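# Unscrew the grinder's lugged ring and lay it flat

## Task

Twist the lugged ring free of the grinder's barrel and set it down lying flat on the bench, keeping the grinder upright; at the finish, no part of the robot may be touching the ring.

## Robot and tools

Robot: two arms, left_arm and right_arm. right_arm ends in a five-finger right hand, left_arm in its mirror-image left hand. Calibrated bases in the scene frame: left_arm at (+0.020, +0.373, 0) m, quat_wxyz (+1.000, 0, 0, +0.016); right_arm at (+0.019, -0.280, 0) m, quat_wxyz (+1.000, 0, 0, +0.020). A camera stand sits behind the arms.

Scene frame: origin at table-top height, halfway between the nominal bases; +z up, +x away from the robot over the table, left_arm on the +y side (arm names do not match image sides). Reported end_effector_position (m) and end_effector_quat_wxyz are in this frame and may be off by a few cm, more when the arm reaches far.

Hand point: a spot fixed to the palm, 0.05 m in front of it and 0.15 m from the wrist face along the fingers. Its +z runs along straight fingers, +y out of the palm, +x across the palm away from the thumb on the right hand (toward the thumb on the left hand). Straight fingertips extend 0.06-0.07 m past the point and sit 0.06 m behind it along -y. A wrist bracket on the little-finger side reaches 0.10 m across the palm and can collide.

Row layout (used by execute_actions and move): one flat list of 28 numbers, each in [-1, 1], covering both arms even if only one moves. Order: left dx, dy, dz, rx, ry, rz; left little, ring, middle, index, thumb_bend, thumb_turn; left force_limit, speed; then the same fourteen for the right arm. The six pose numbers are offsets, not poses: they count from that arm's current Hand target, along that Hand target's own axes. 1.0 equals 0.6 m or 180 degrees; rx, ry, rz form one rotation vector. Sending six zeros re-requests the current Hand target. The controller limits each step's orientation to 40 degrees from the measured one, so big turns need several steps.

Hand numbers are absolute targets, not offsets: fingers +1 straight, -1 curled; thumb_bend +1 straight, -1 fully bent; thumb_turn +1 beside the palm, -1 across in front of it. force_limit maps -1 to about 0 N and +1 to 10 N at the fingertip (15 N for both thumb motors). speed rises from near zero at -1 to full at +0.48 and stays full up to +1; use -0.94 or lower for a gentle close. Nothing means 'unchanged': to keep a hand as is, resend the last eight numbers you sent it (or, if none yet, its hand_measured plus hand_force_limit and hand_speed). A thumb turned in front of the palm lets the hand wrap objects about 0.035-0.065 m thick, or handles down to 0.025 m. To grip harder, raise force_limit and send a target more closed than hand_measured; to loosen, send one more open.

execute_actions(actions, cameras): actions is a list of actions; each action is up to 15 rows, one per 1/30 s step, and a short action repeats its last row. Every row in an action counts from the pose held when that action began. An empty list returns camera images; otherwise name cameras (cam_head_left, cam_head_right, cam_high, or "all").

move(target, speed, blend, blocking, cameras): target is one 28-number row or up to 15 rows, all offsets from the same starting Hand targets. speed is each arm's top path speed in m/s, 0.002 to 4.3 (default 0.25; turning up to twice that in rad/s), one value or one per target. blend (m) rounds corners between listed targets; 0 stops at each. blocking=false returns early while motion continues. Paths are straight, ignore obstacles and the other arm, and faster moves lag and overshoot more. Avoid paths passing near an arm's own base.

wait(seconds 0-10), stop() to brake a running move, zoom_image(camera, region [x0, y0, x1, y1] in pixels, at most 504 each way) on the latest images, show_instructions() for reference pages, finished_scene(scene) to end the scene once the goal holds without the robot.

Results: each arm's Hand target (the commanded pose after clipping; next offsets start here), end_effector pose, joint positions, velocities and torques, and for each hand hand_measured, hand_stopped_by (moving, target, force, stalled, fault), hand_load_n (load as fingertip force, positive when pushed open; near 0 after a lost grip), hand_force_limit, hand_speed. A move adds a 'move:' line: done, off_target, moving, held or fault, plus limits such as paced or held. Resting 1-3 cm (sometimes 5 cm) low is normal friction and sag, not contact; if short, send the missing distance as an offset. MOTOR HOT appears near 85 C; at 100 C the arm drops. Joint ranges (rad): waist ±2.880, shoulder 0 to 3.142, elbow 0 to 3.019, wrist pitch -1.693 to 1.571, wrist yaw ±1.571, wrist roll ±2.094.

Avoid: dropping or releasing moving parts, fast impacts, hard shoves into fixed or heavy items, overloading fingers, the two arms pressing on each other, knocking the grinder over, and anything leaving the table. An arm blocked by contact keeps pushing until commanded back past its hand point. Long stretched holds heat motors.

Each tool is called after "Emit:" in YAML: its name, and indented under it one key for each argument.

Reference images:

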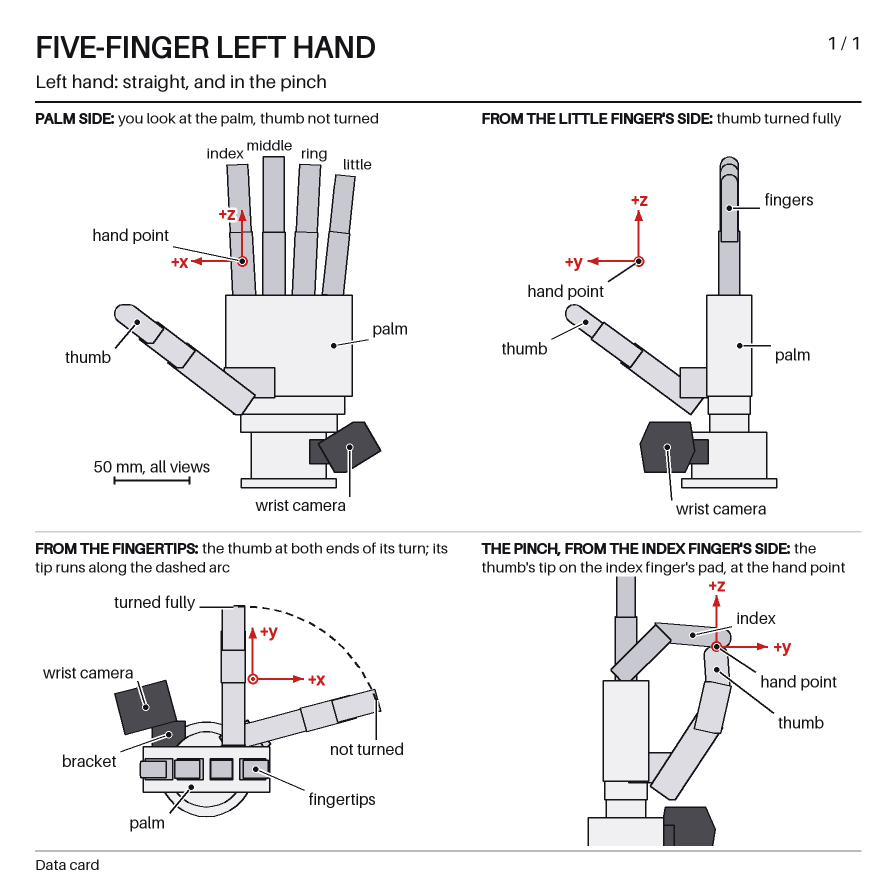

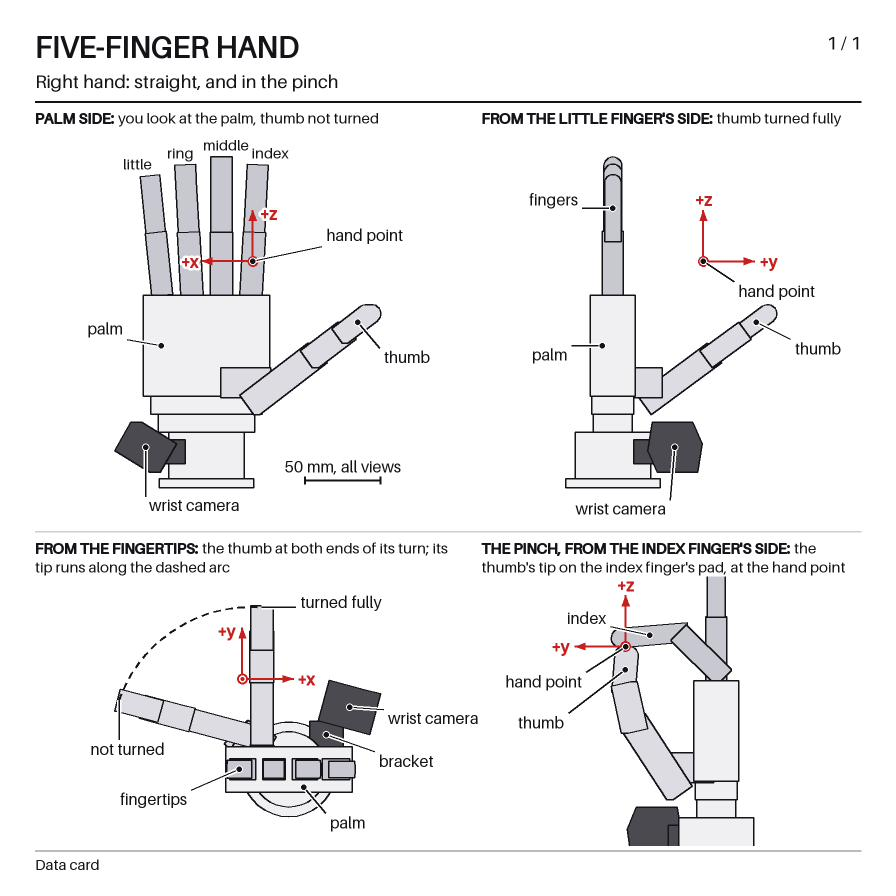

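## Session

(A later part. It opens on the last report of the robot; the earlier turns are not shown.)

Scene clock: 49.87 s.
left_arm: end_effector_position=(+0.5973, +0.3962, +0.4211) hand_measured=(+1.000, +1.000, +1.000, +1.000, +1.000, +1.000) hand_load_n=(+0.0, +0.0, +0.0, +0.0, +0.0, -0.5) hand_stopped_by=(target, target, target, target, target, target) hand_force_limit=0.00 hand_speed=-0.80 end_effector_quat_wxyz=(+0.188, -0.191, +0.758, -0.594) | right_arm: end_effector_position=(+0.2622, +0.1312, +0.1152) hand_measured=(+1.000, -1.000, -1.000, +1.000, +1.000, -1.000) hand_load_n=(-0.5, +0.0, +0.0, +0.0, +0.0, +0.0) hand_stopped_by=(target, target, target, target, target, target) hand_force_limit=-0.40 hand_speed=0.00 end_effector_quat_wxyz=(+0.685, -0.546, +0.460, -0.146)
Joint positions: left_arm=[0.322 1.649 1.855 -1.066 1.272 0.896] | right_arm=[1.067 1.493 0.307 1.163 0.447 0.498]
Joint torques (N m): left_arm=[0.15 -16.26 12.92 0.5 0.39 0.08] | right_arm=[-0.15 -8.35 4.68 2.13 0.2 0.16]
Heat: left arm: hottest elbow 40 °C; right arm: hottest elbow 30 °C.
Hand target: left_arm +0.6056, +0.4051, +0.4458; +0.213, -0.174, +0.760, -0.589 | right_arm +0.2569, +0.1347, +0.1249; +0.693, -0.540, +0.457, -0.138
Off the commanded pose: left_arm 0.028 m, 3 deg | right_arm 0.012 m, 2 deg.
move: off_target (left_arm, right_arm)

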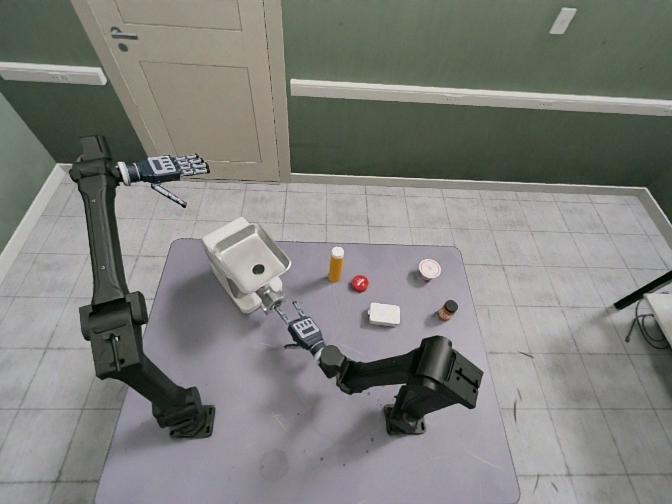

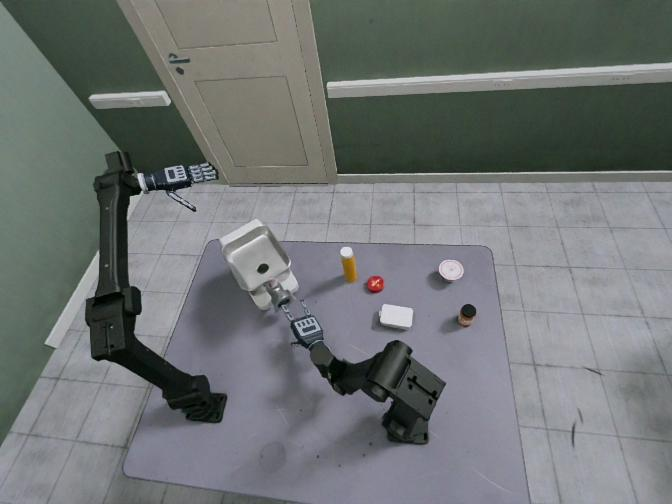

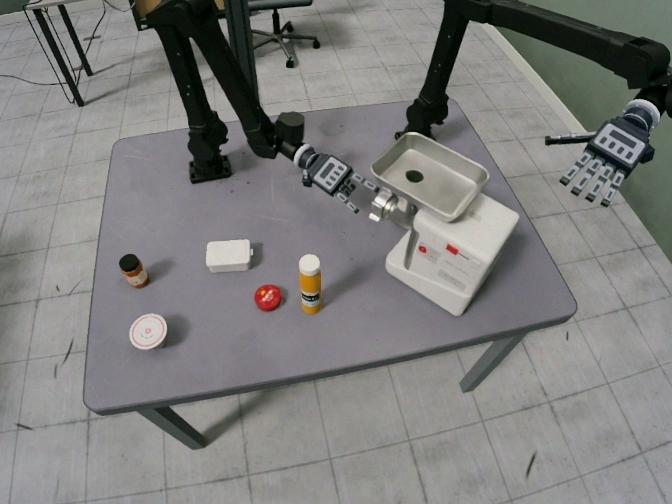

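Emit:
move:
  target:
    - [0,0,0,0,0,0,1,1,1,1,1,1,0,-0.8,-0.0267,-0.0066,0.02,0,0,0,1,-1,-1,1,1,-1,-0.4,0]
    - [0,0,0,0,0,0,1,1,1,1,1,1,0,-0.8,-0.0188,-0.0117,0.085,0,0,0,1,-1,-1,1,1,-1,-0.4,0]
  speed: 0.07
  cameras: ["all"]

Emit:
zoom_image:
  camera: "cam_head_left"
  region: [258, 288, 300, 330]

Emit:
zoom_image:
  camera: "cam_head_right"
  region: [265, 285, 307, 327]

Emit:
zoom_image:
  camera: "cam_high"
  region: [350, 170, 400, 220]

Scene clock: 54.57 s.
left_arm: end_effector_position=(+0.5973, +0.3962, +0.4211) hand_measured=(+1.000, +1.000, +1.000, +1.000, +1.000, +1.000) hand_load_n=(+0.0, +0.0, +0.0, +0.0, +0.0, +0.0) hand_stopped_by=(target, target, target, target, target, target) hand_force_limit=0.00 hand_speed=-0.80 end_effector_quat_wxyz=(+0.188, -0.191, +0.758, -0.594) | right_arm: end_effector_position=(+0.2684, +0.1566, +0.1295) hand_measured=(+1.000, -1.000, -1.000, +1.000, +1.000, -1.000) hand_load_n=(+0.5, +0.0, +0.0, +0.5, +0.0, +0.0) hand_stopped_by=(target, target, target, target, target, target) hand_force_limit=-0.40 hand_speed=0.00 end_effector_quat_wxyz=(+0.689, -0.551, +0.450, -0.134)
Joint positions: left_arm=[0.322 1.649 1.855 -1.066 1.272 0.896] | right_arm=[1.065 1.486 0.378 1.094 0.411 0.498]
Joint torques (N m): left_arm=[-0.21 -16.15 12.88 0.5 0.39 0.11] | right_arm=[-3.66 -4.13 9.84 1.52 -0.37 0.16]
Heat: left arm: hottest elbow 41 °C; right arm: hottest elbow 30 °C.
Hand target: left_arm +0.6056, +0.4051, +0.4458; +0.213, -0.174, +0.760, -0.589 | right_arm +0.2929, +0.1715, +0.1364; +0.693, -0.540, +0.457, -0.138
Off the commanded pose: left_arm 0.028 m, 3 deg | right_arm 0.029 m, 2 deg.
move: off_target (left_arm, right_arm)

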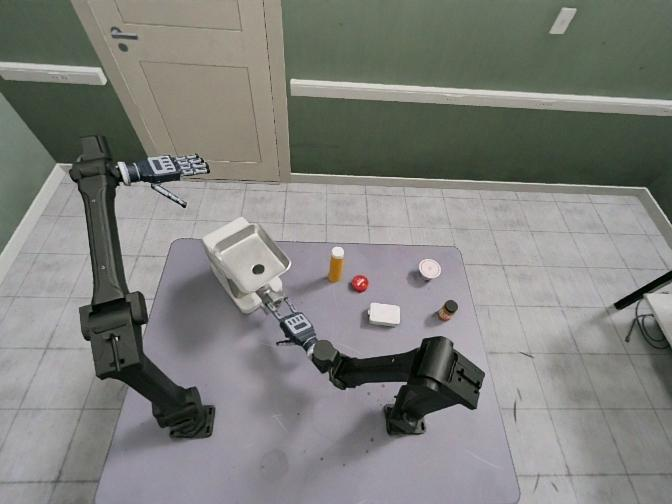

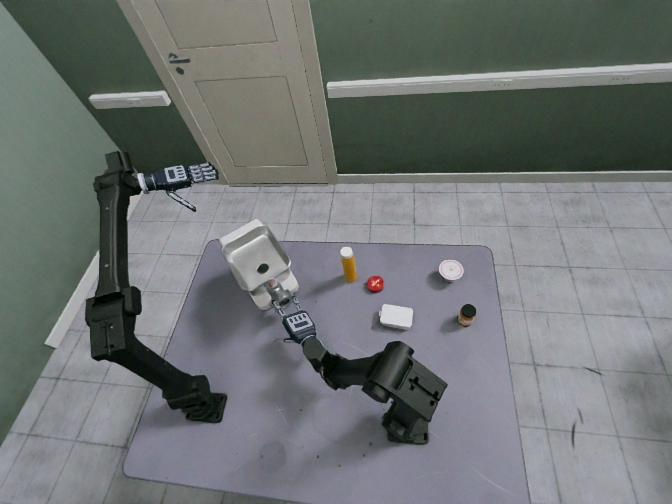

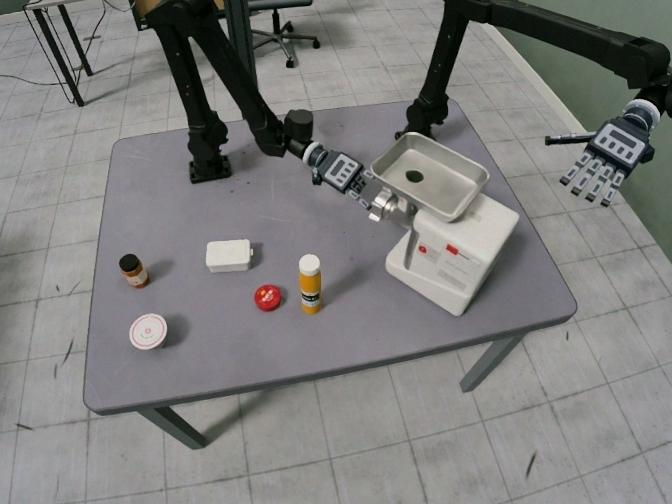

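Scaled by 12.000 from the camera's 672x504 image, which has a finer 960x720 frame.

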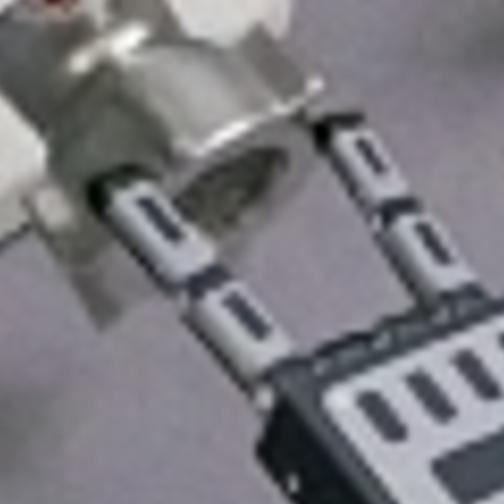

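Scaled by 12.000 from the camera's 672x504 image, which has a finer 960x720 frame.

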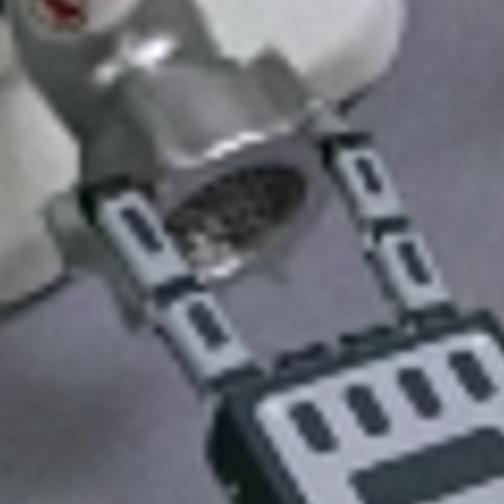

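Scaled by 10.080 from the camera's 672x504 image, which has a finer 960x720 frame.

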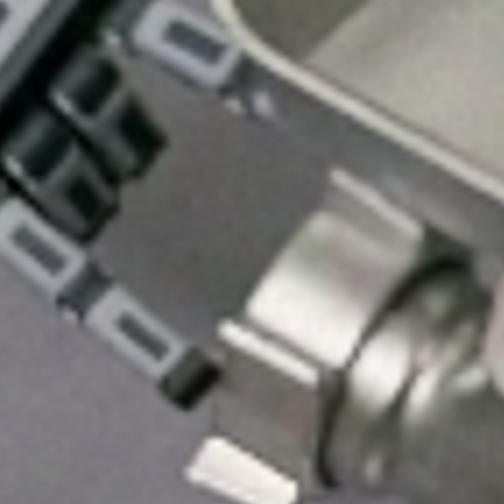

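Emit:
move:
  target: [0,0,0,0,0,0,1,1,1,1,1,1,0,-0.8,0.0031,0.018,-0.08,0,0,-0.0444,1,-1,-1,1,1,-1,-0.4,0]
  speed: 0.1
  cameras: ["all"]

Emit:
zoom_image:
  camera: "cam_head_left"
  region: [258, 288, 300, 330]

Emit:
zoom_image:
  camera: "cam_head_right"
  region: [265, 285, 307, 327]

Emit:
zoom_image:
  camera: "cam_high"
  region: [350, 170, 400, 220]

Scene clock: 57.17 s.
left_arm: end_effector_position=(+0.5973, +0.3962, +0.4211) hand_measured=(+1.000, +1.000, +1.000, +1.000, +1.000, +1.000) hand_load_n=(+0.0, +0.0, +0.0, +0.0, +0.0, +0.0) hand_stopped_by=(target, target, target, target, target, target) hand_force_limit=0.00 hand_speed=-0.80 end_effector_quat_wxyz=(+0.188, -0.191, +0.758, -0.594) | right_arm: end_effector_position=(+0.2588, +0.1412, +0.1151) hand_measured=(+1.000, -1.000, -1.000, +1.000, +1.000, -1.000) hand_load_n=(+0.0, +0.0, -0.5, +0.0, +0.0, +0.0) hand_stopped_by=(target, target, target, target, target, target) hand_force_limit=-0.40 hand_speed=0.00 end_effector_quat_wxyz=(+0.671, -0.575, +0.428, -0.188)
Joint positions: left_arm=[0.322 1.649 1.855 -1.066 1.272 0.896] | right_arm=[1.11 1.472 0.34 1.1 0.492 0.381]
Joint torques (N m): left_arm=[-0.09 -16.38 12.97 0.38 0.4 0.11] | right_arm=[-0.03 -8.53 4.96 2.56 0.21 -0.01]
Heat: left arm: hottest elbow 41 °C; right arm: hottest elbow 30 °C.
Hand target: left_arm +0.6056, +0.4051, +0.4458; +0.213, -0.174, +0.760, -0.589 | right_arm +0.2530, +0.1445, +0.1263; +0.682, -0.570, +0.418, -0.186
Off the commanded pose: left_arm 0.028 m, 3 deg | right_arm 0.013 m, 2 deg.
move: off_target (left_arm, right_arm)

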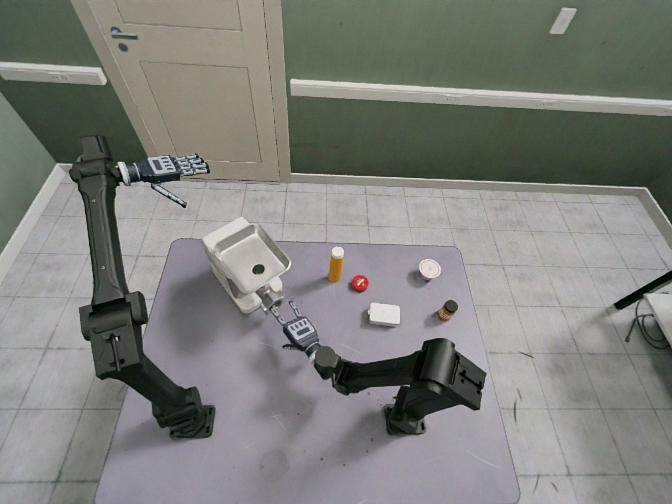

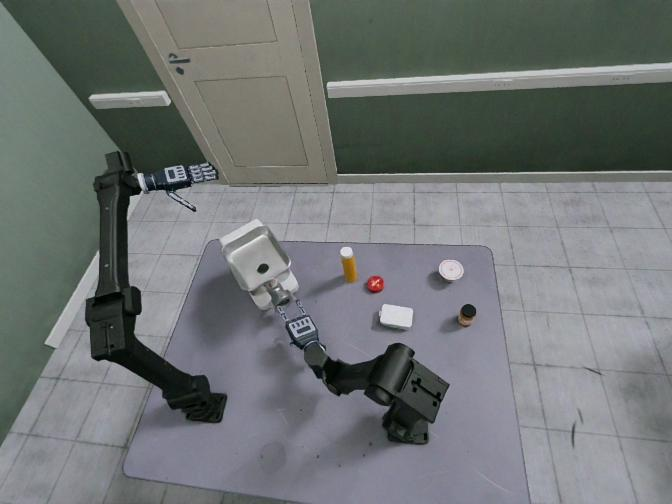

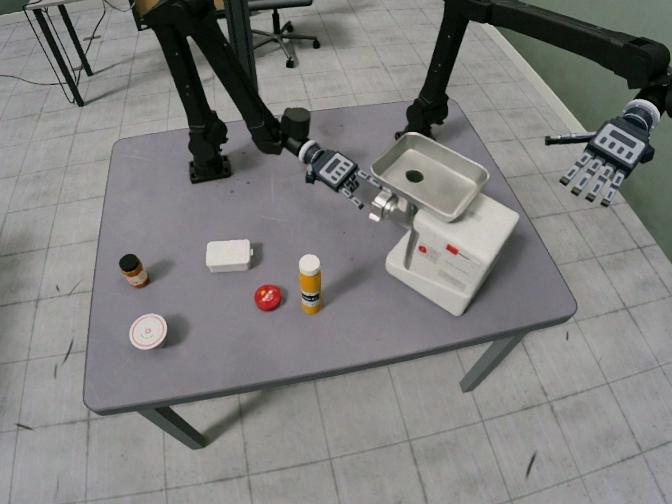

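Scaled by 12.000 from the camera's 672x504 image, which has a finer 960x720 frame.

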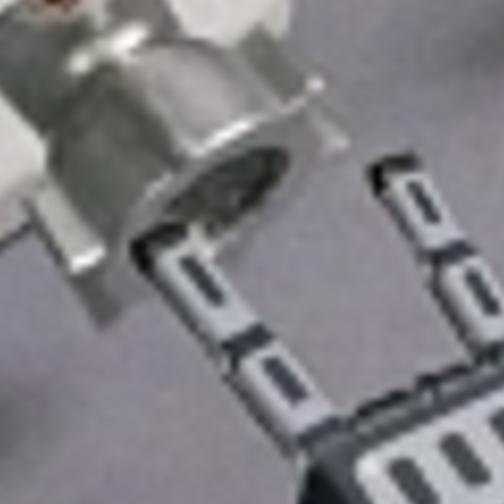

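Scaled by 12.000 from the camera's 672x504 image, which has a finer 960x720 frame.

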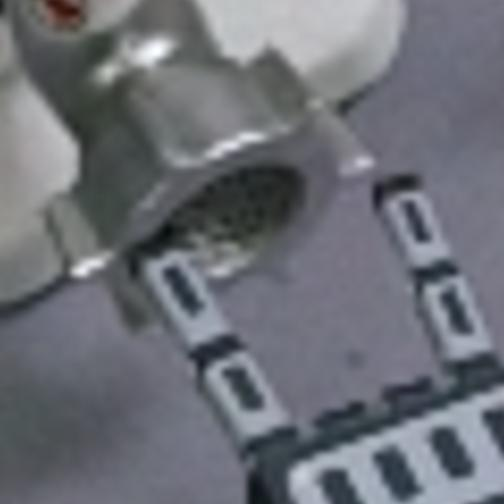

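Scaled by 10.080 from the camera's 672x504 image, which has a finer 960x720 frame.

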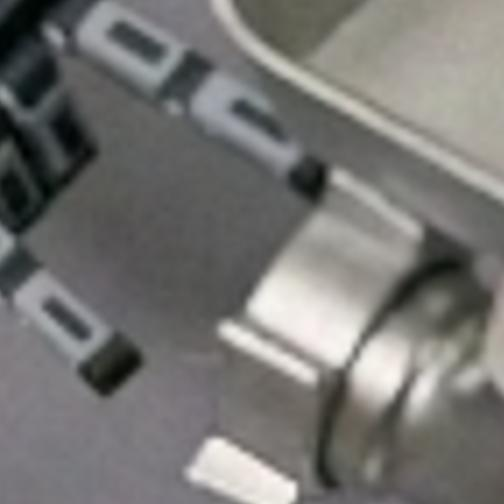

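Emit:
move:
  target: [0,0,0,0,0,0,1,1,1,1,1,1,0,-0.8,0.0086,-0.0046,0.08,0,0,0,1,-1,-1,1,1,-1,-0.4,0]
  speed: 0.06
  cameras: ["all"]

Emit:
zoom_image:
  camera: "cam_head_left"
  region: [258, 288, 300, 330]

Emit:
zoom_image:
  camera: "cam_head_right"
  region: [265, 285, 307, 327]

Emit:
zoom_image:
  camera: "cam_high"
  region: [350, 170, 400, 220]

Scene clock: 60.00 s.
left_arm: end_effector_position=(+0.5973, +0.3962, +0.4211) hand_measured=(+1.000, +1.000, +1.000, +1.000, +1.000, +1.000) hand_load_n=(+0.0, +0.0, +0.0, +0.0, +0.0, +0.0) hand_stopped_by=(target, target, target, target, target, target) hand_force_limit=0.00 hand_speed=-0.80 end_effector_quat_wxyz=(+0.188, -0.191, +0.758, -0.594) | right_arm: end_effector_position=(+0.2629, +0.1488, +0.1175) hand_measured=(+1.000, -1.000, -1.000, +1.000, +1.000, -1.000) hand_load_n=(+0.0, +0.0, +0.0, +1.0, +0.0, +0.0) hand_stopped_by=(target, target, target, target, target, target) hand_force_limit=-0.40 hand_speed=0.00 end_effector_quat_wxyz=(+0.678, -0.582, +0.415, -0.172)
Joint positions: left_arm=[0.322 1.649 1.855 -1.066 1.272 0.896] | right_arm=[1.078 1.484 0.357 1.102 0.416 0.38]
Joint torques (N m): left_arm=[-0.44 -16.44 12.93 0.42 0.41 0.08] | right_arm=[-3.84 -3.19 11.22 1.46 -0.17 -0.02]
Heat: left arm: hottest elbow 42 °C; right arm: hottest elbow 30 °C.
Hand target: left_arm +0.6056, +0.4051, +0.4458; +0.213, -0.174, +0.760, -0.589 | right_arm +0.2941, +0.1698, +0.1270; +0.682, -0.570, +0.418, -0.186
Off the commanded pose: left_arm 0.028 m, 3 deg | right_arm 0.039 m, 2 deg.
move: off_target (left_arm, right_arm)

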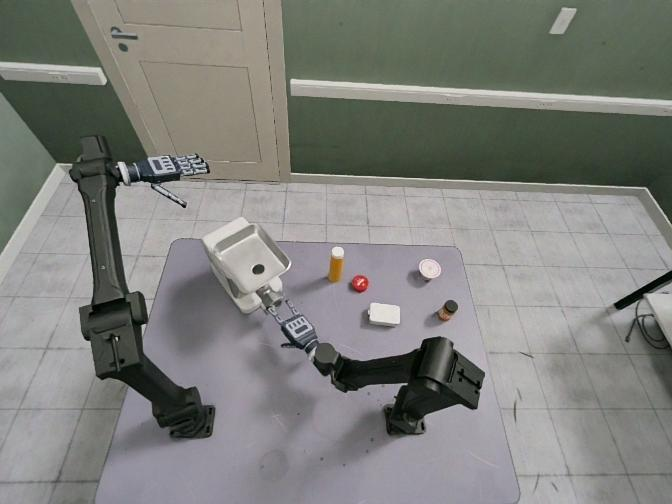

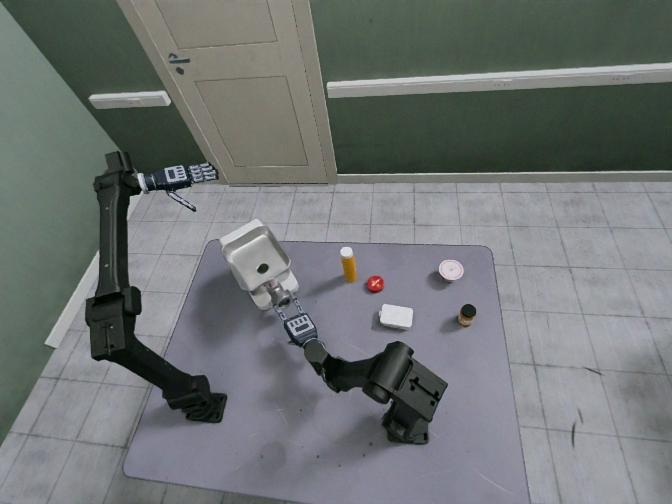

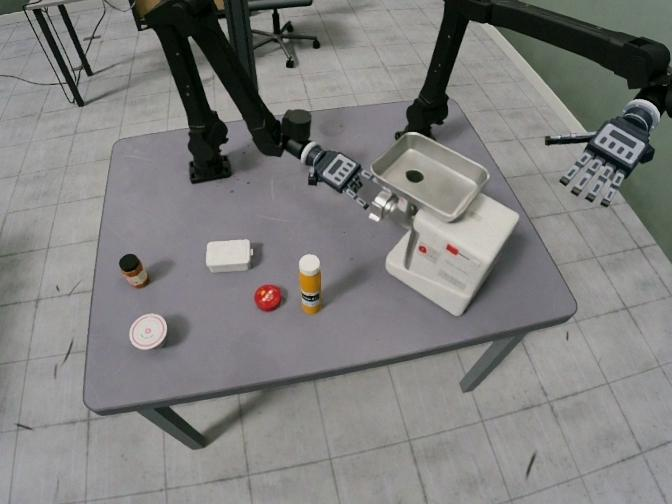

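Scaled by 12.000 from the camera's 672x504 image, which has a finer 960x720 frame.

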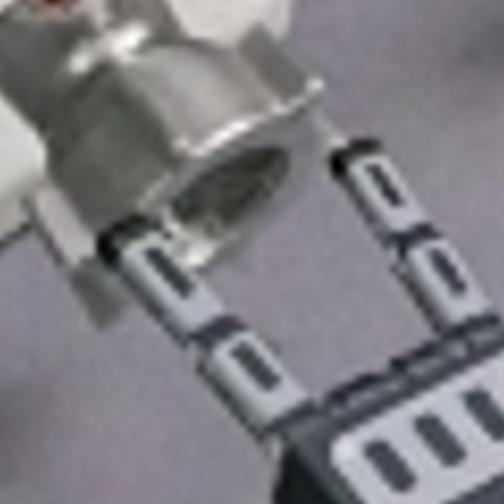

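Scaled by 12.000 from the camera's 672x504 image, which has a finer 960x720 frame.

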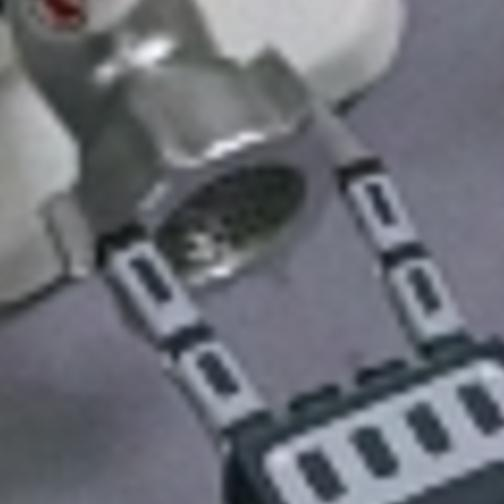

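Scaled by 10.080 from the camera's 672x504 image, which has a finer 960x720 frame.

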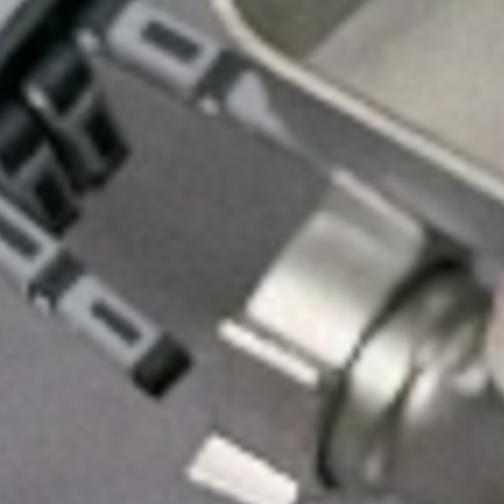

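Emit:
move:
  target: [0,0,0,0,0,0,1,1,1,1,1,1,0,-0.8,0,0,-0.12,0,0,0,1,-1,-1,1,1,-1,-0.4,0]
  speed: 0.15
  cameras: ["all"]

Scene clock: 63.37 s.
left_arm: end_effector_position=(+0.5973, +0.3962, +0.4211) hand_measured=(+1.000, +1.000, +1.000, +1.000, +1.000, +1.000) hand_load_n=(+0.0, +0.0, +0.0, +0.0, +0.0, +0.0) hand_stopped_by=(target, target, target, target, target, target) hand_force_limit=0.00 hand_speed=-0.80 end_effector_quat_wxyz=(+0.188, -0.191, +0.758, -0.594) | right_arm: end_effector_position=(+0.2438, +0.1228, +0.1179) hand_measured=(+1.000, -1.000, -1.000, +1.000, +1.000, -1.000) hand_load_n=(+0.0, +0.0, +0.0, +0.0, +0.0, +0.0) hand_stopped_by=(target, target, target, target, target, target) hand_force_limit=-0.40 hand_speed=0.00 end_effector_quat_wxyz=(+0.673, -0.574, +0.427, -0.188)
Joint positions: left_arm=[0.322 1.649 1.855 -1.066 1.272 0.896] | right_arm=[1.134 1.41 0.28 1.104 0.516 0.38]
Joint torques (N m): left_arm=[-0.21 -16.44 13 0.47 0.39 0.1] | right_arm=[-0.03 -7.53 4.83 2.4 0.2 -0.02]
Heat: left arm: hottest elbow 42 °C; right arm: hottest elbow 30 °C.
Hand target: left_arm +0.6056, +0.4051, +0.4458; +0.213, -0.174, +0.760, -0.589 | right_arm +0.2378, +0.1250, +0.1270; +0.682, -0.570, +0.418, -0.186
Off the commanded pose: left_arm 0.028 m, 3 deg | right_arm 0.011 m, 2 deg.
move: off_target (left_arm, right_arm)

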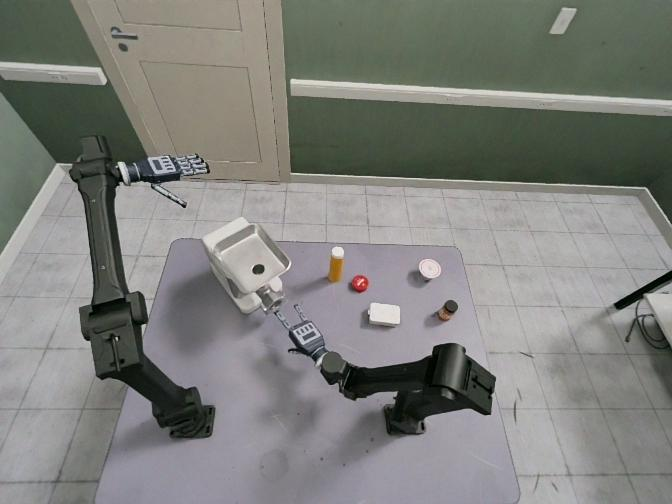

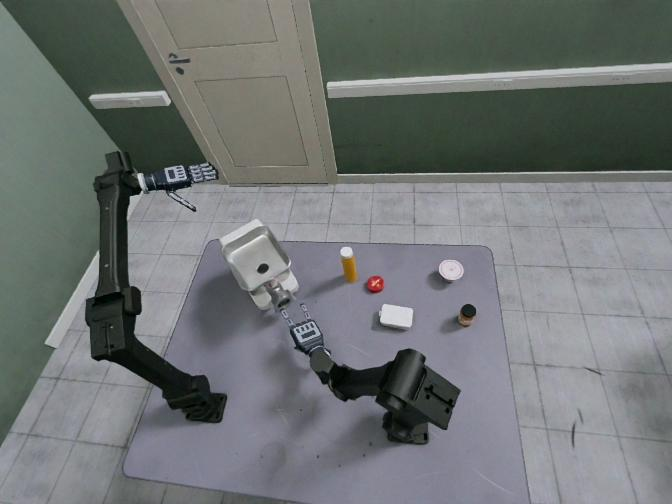

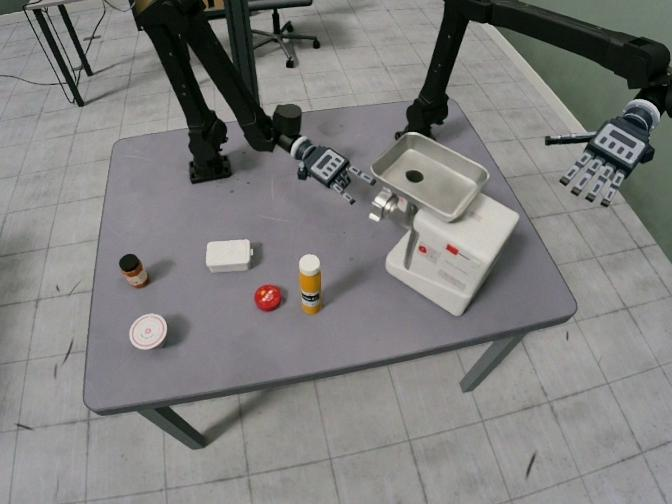

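Emit:
zoom_image:
  camera: "cam_high"
  region: [350, 170, 420, 240]

Emit:
zoom_image:
  camera: "cam_head_left"
  region: [250, 280, 310, 340]

Emit:
zoom_image:
  camera: "cam_head_right"
  region: [255, 275, 315, 335]

Scaled by 7.200 from the camera's 672x504 image, which has a finer 960x720 frame.

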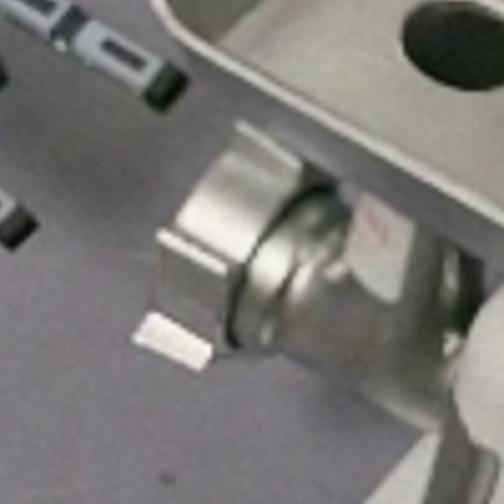

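Scaled by 8.400 from the camera's 672x504 image, which has a finer 960x720 frame.

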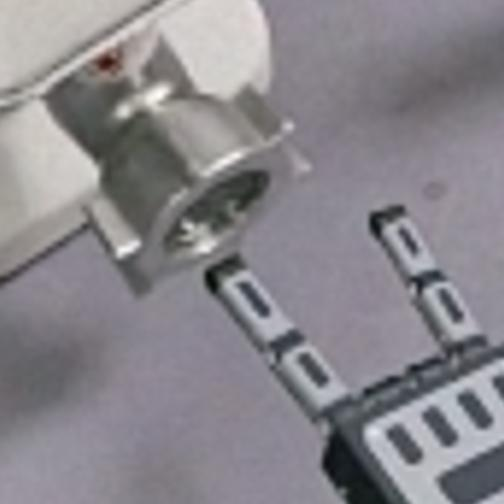

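Scaled by 8.400 from the camera's 672x504 image, which has a finer 960x720 frame.

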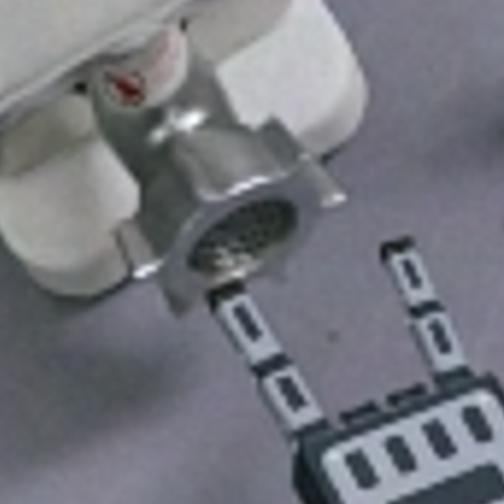

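Emit:
move:
  target: [0,0,0,0,0,0,1,1,1,1,1,1,0,-0.8,0.0563,-0.0698,-0.0233,0,0,-0.6167,-1,-1,-1,0.92,0.7,-1,-0.4,0]
  speed: 0.4
  cameras: []

Scene clock: 68.40 s.
left_arm: end_effector_position=(+0.5973, +0.3962, +0.4211) hand_measured=(+1.000, +1.000, +1.000, +1.000, +1.000, +1.000) hand_load_n=(+0.0, +0.0, +0.0, +0.0, +0.0, +0.0) hand_stopped_by=(target, target, target, target, target, target) hand_force_limit=0.00 hand_speed=-0.80 end_effector_quat_wxyz=(+0.188, -0.191, +0.758, -0.594) | right_arm: end_effector_position=(+0.2586, +0.0653, +0.1447) hand_measured=(-1.000, -1.000, -1.000, +0.920, +0.700, -1.000) hand_load_n=(+0.0, +0.0, +0.0, +0.0, +0.0, +0.5) hand_stopped_by=(target, target, target, target, target, target) hand_force_limit=-0.40 hand_speed=0.00 end_effector_quat_wxyz=(-0.223, +0.677, +0.233, +0.662)
Joint positions: left_arm=[0.322 1.649 1.855 -1.066 1.272 0.896] | right_arm=[1.354 1.382 0.324 1.025 0.737 -1.555]
Joint torques (N m): left_arm=[-0.21 -16.38 13 0.46 0.41 0.11] | right_arm=[-0.09 -4.72 7.62 2.48 0.11 -0.09]
Heat: left arm: hottest elbow 43 °C; right arm: hottest elbow 31 °C.
Hand target: left_arm +0.6056, +0.4051, +0.4458; +0.213, -0.174, +0.760, -0.589 | right_arm +0.2558, +0.0799, +0.1539; -0.233, +0.668, +0.233, +0.667
Off the commanded pose: left_arm 0.028 m, 3 deg | right_arm 0.018 m, 2 deg.
move: off_target (left_arm, right_arm)
No camera images: "cameras" was empty.

Emit:
move:
  target: [0,0,0,0,0,0,1,1,1,1,1,1,0,-0.8,-0.0025,0.0033,0.09,0,0,0,-1,-1,-1,0.92,0.7,-1,-0.4,0]
  speed: 0.15
  cameras: ["all"]

Emit:
zoom_image:
  camera: "cam_high"
  region: [350, 170, 420, 240]

Emit:
zoom_image:
  camera: "cam_head_left"
  region: [245, 275, 305, 335]

Emit:
zoom_image:
  camera: "cam_head_right"
  region: [255, 275, 315, 335]

Scene clock: 70.00 s.
left_arm: end_effector_position=(+0.5973, +0.3962, +0.4211) hand_measured=(+1.000, +1.000, +1.000, +1.000, +1.000, +1.000) hand_load_n=(+0.0, +0.0, +0.0, +0.0, +0.0, -0.5) hand_stopped_by=(target, target, target, target, target, target) hand_force_limit=0.00 hand_speed=-0.80 end_effector_quat_wxyz=(+0.188, -0.191, +0.758, -0.594) | right_arm: end_effector_position=(+0.2894, +0.0999, +0.1398) hand_measured=(-1.000, -1.000, -1.000, +0.920, +0.700, -1.000) hand_load_n=(+0.0, +0.0, +0.0, +0.0, +0.0, +0.5) hand_stopped_by=(target, target, target, target, target, target) hand_force_limit=-0.40 hand_speed=0.00 end_effector_quat_wxyz=(-0.229, +0.676, +0.244, +0.657)
Joint positions: left_arm=[0.322 1.649 1.855 -1.066 1.272 0.896] | right_arm=[1.268 1.484 0.419 1.025 0.627 -1.558]
Joint torques (N m): left_arm=[-0.09 -16.38 12.94 0.44 0.43 0.11] | right_arm=[-2.02 -6.3 8.51 2.47 -0.06 -0.07]
Heat: left arm: hottest elbow 43 °C; right arm: hottest elbow 31 °C.
Hand target: left_arm +0.6056, +0.4051, +0.4458; +0.213, -0.174, +0.760, -0.589 | right_arm +0.2993, +0.1120, +0.1525; -0.233, +0.668, +0.233, +0.668
Off the commanded pose: left_arm 0.028 m, 3 deg | right_arm 0.020 m, 2 deg.
move: off_target (left_arm, right_arm)

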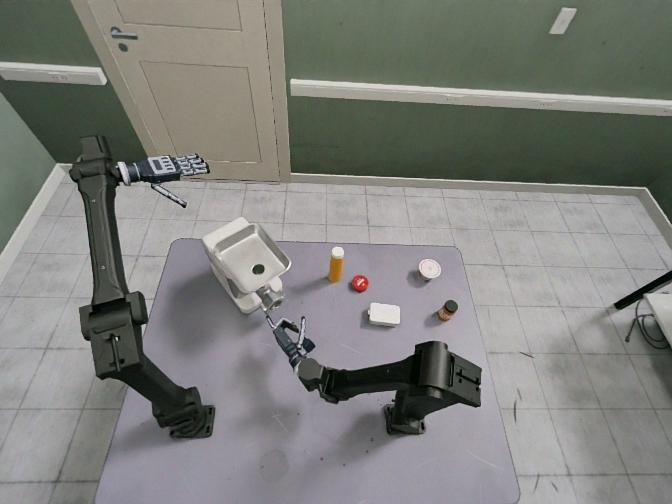

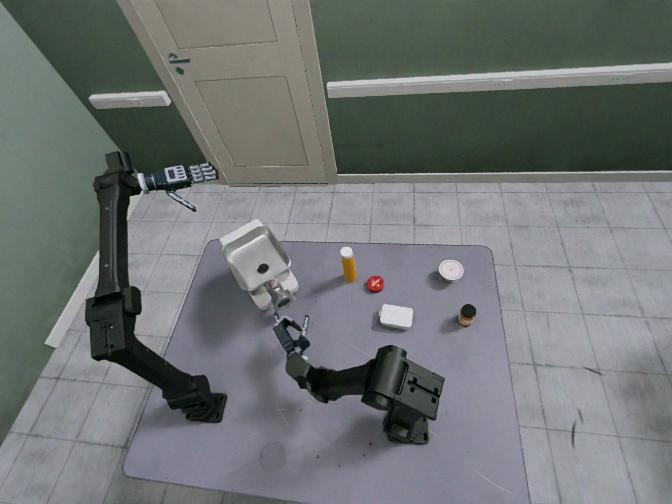

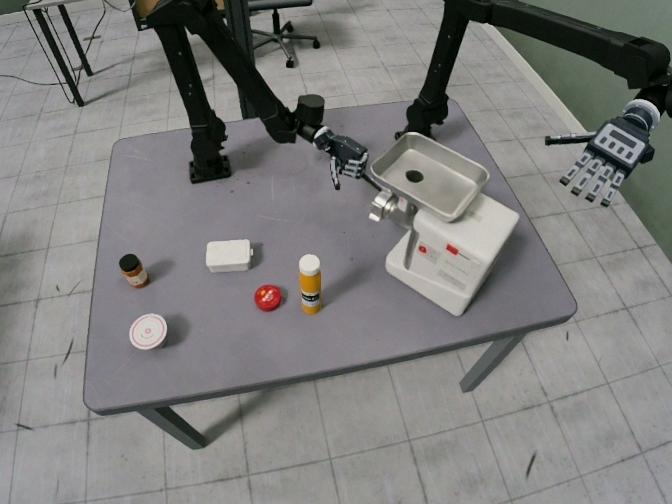

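Scaled by 7.200 from the camera's 672x504 image, which has a finer 960x720 frame.

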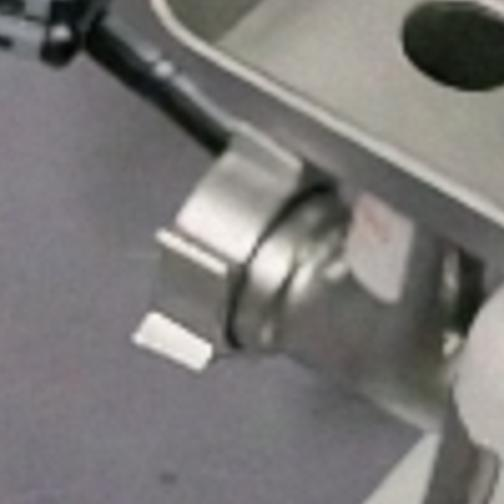

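Scaled by 8.400 from the camera's 672x504 image, which has a finer 960x720 frame.

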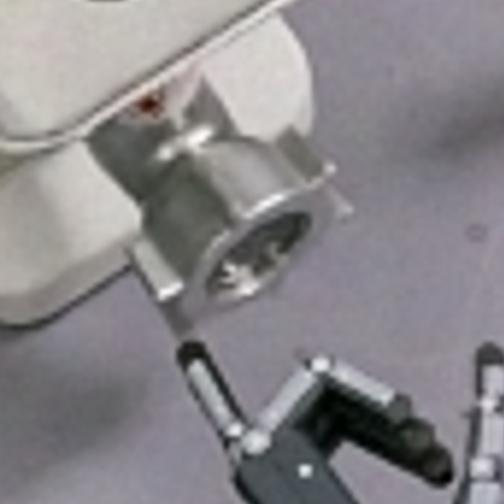

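Scaled by 8.400 from the camera's 672x504 image, which has a finer 960x720 frame.

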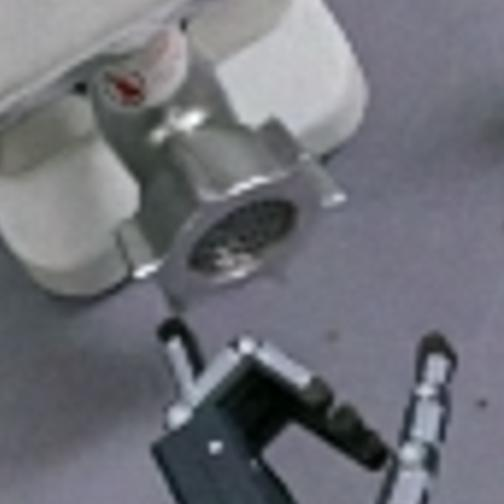

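Emit:
move:
  target: [0,0,0,0,0,0,1,1,1,1,1,1,0,-0.8,0,0.003,0.042,0,0,0,-1,-1,-1,0.92,0.7,-1,-0.4,0]
  speed: 0.1
  cameras: ["cam_head_left","cam_head_right"]

Emit:
zoom_image:
  camera: "cam_head_left"
  region: [245, 275, 305, 335]

Emit:
zoom_image:
  camera: "cam_head_right"
  region: [255, 275, 315, 335]

Scene clock: 71.43 s.
left_arm: end_effector_position=(+0.5973, +0.3962, +0.4211) hand_measured=(+1.000, +1.000, +1.000, +1.000, +1.000, +1.000) hand_load_n=(+0.0, +0.0, +0.0, +0.0, +0.0, +0.0) hand_stopped_by=(target, target, target, target, target, target) hand_force_limit=0.00 hand_speed=-0.80 end_effector_quat_wxyz=(+0.188, -0.191, +0.758, -0.594) | right_arm: end_effector_position=(+0.3090, +0.1154, +0.1417) hand_measured=(-1.000, -1.000, -1.000, +0.920, +0.700, -1.000) hand_load_n=(+0.0, +0.0, +0.0, +0.0, +0.0, +0.5) hand_stopped_by=(target, target, target, target, target, target) hand_force_limit=-0.40 hand_speed=0.00 end_effector_quat_wxyz=(-0.233, +0.674, +0.241, +0.658)
Joint positions: left_arm=[0.322 1.649 1.855 -1.066 1.272 0.896] | right_arm=[1.223 1.527 0.472 1.025 0.581 -1.558]
Joint torques (N m): left_arm=[-0.03 -16.21 12.92 0.54 0.43 0.11] | right_arm=[-2.2 -7.06 8.58 2.07 -0.07 -0.08]
Heat: left arm: hottest elbow 43 °C; right arm: hottest elbow 31 °C.
Hand target: left_arm +0.6056, +0.4051, +0.4458; +0.213, -0.174, +0.760, -0.589 | right_arm +0.3202, +0.1262, +0.1524; -0.233, +0.668, +0.233, +0.667
Off the commanded pose: left_arm 0.028 m, 3 deg | right_arm 0.019 m, 2 deg.
move: off_target (left_arm, right_arm)
Images, in order (width x height): cam_head_left 672x504, cam_head_right 672x504.

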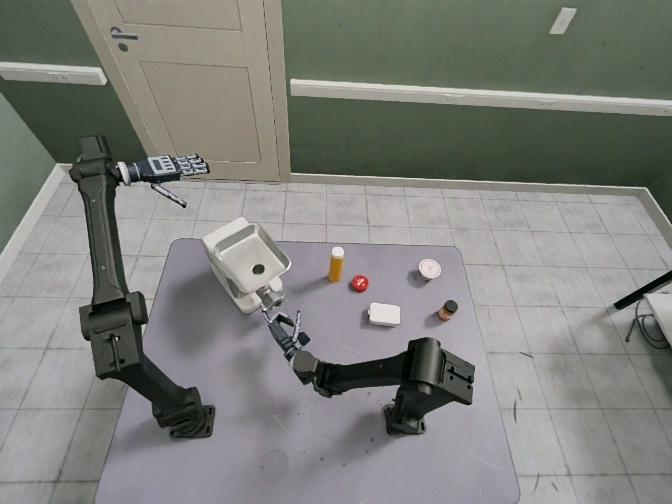

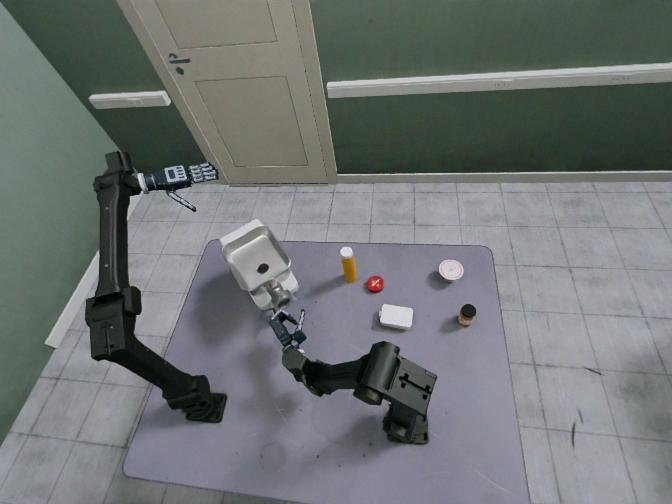

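Scaled by 8.400 from the camera's 672x504 image, which has a finer 960x720 frame.

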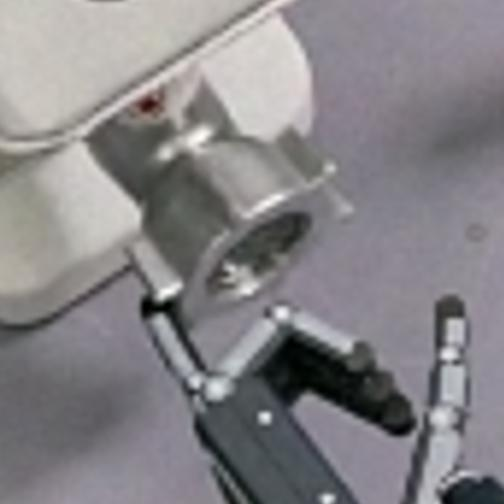

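Scaled by 8.400 from the camera's 672x504 image, which has a finer 960x720 frame.

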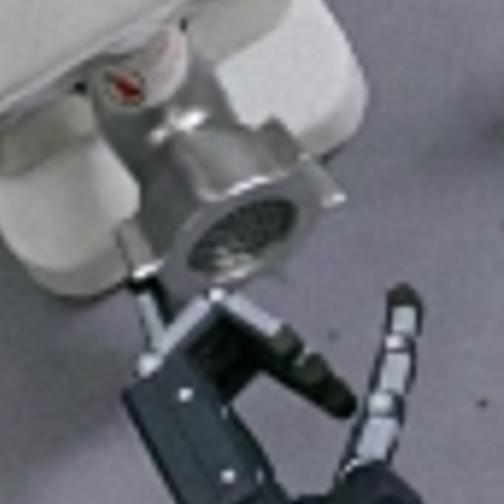

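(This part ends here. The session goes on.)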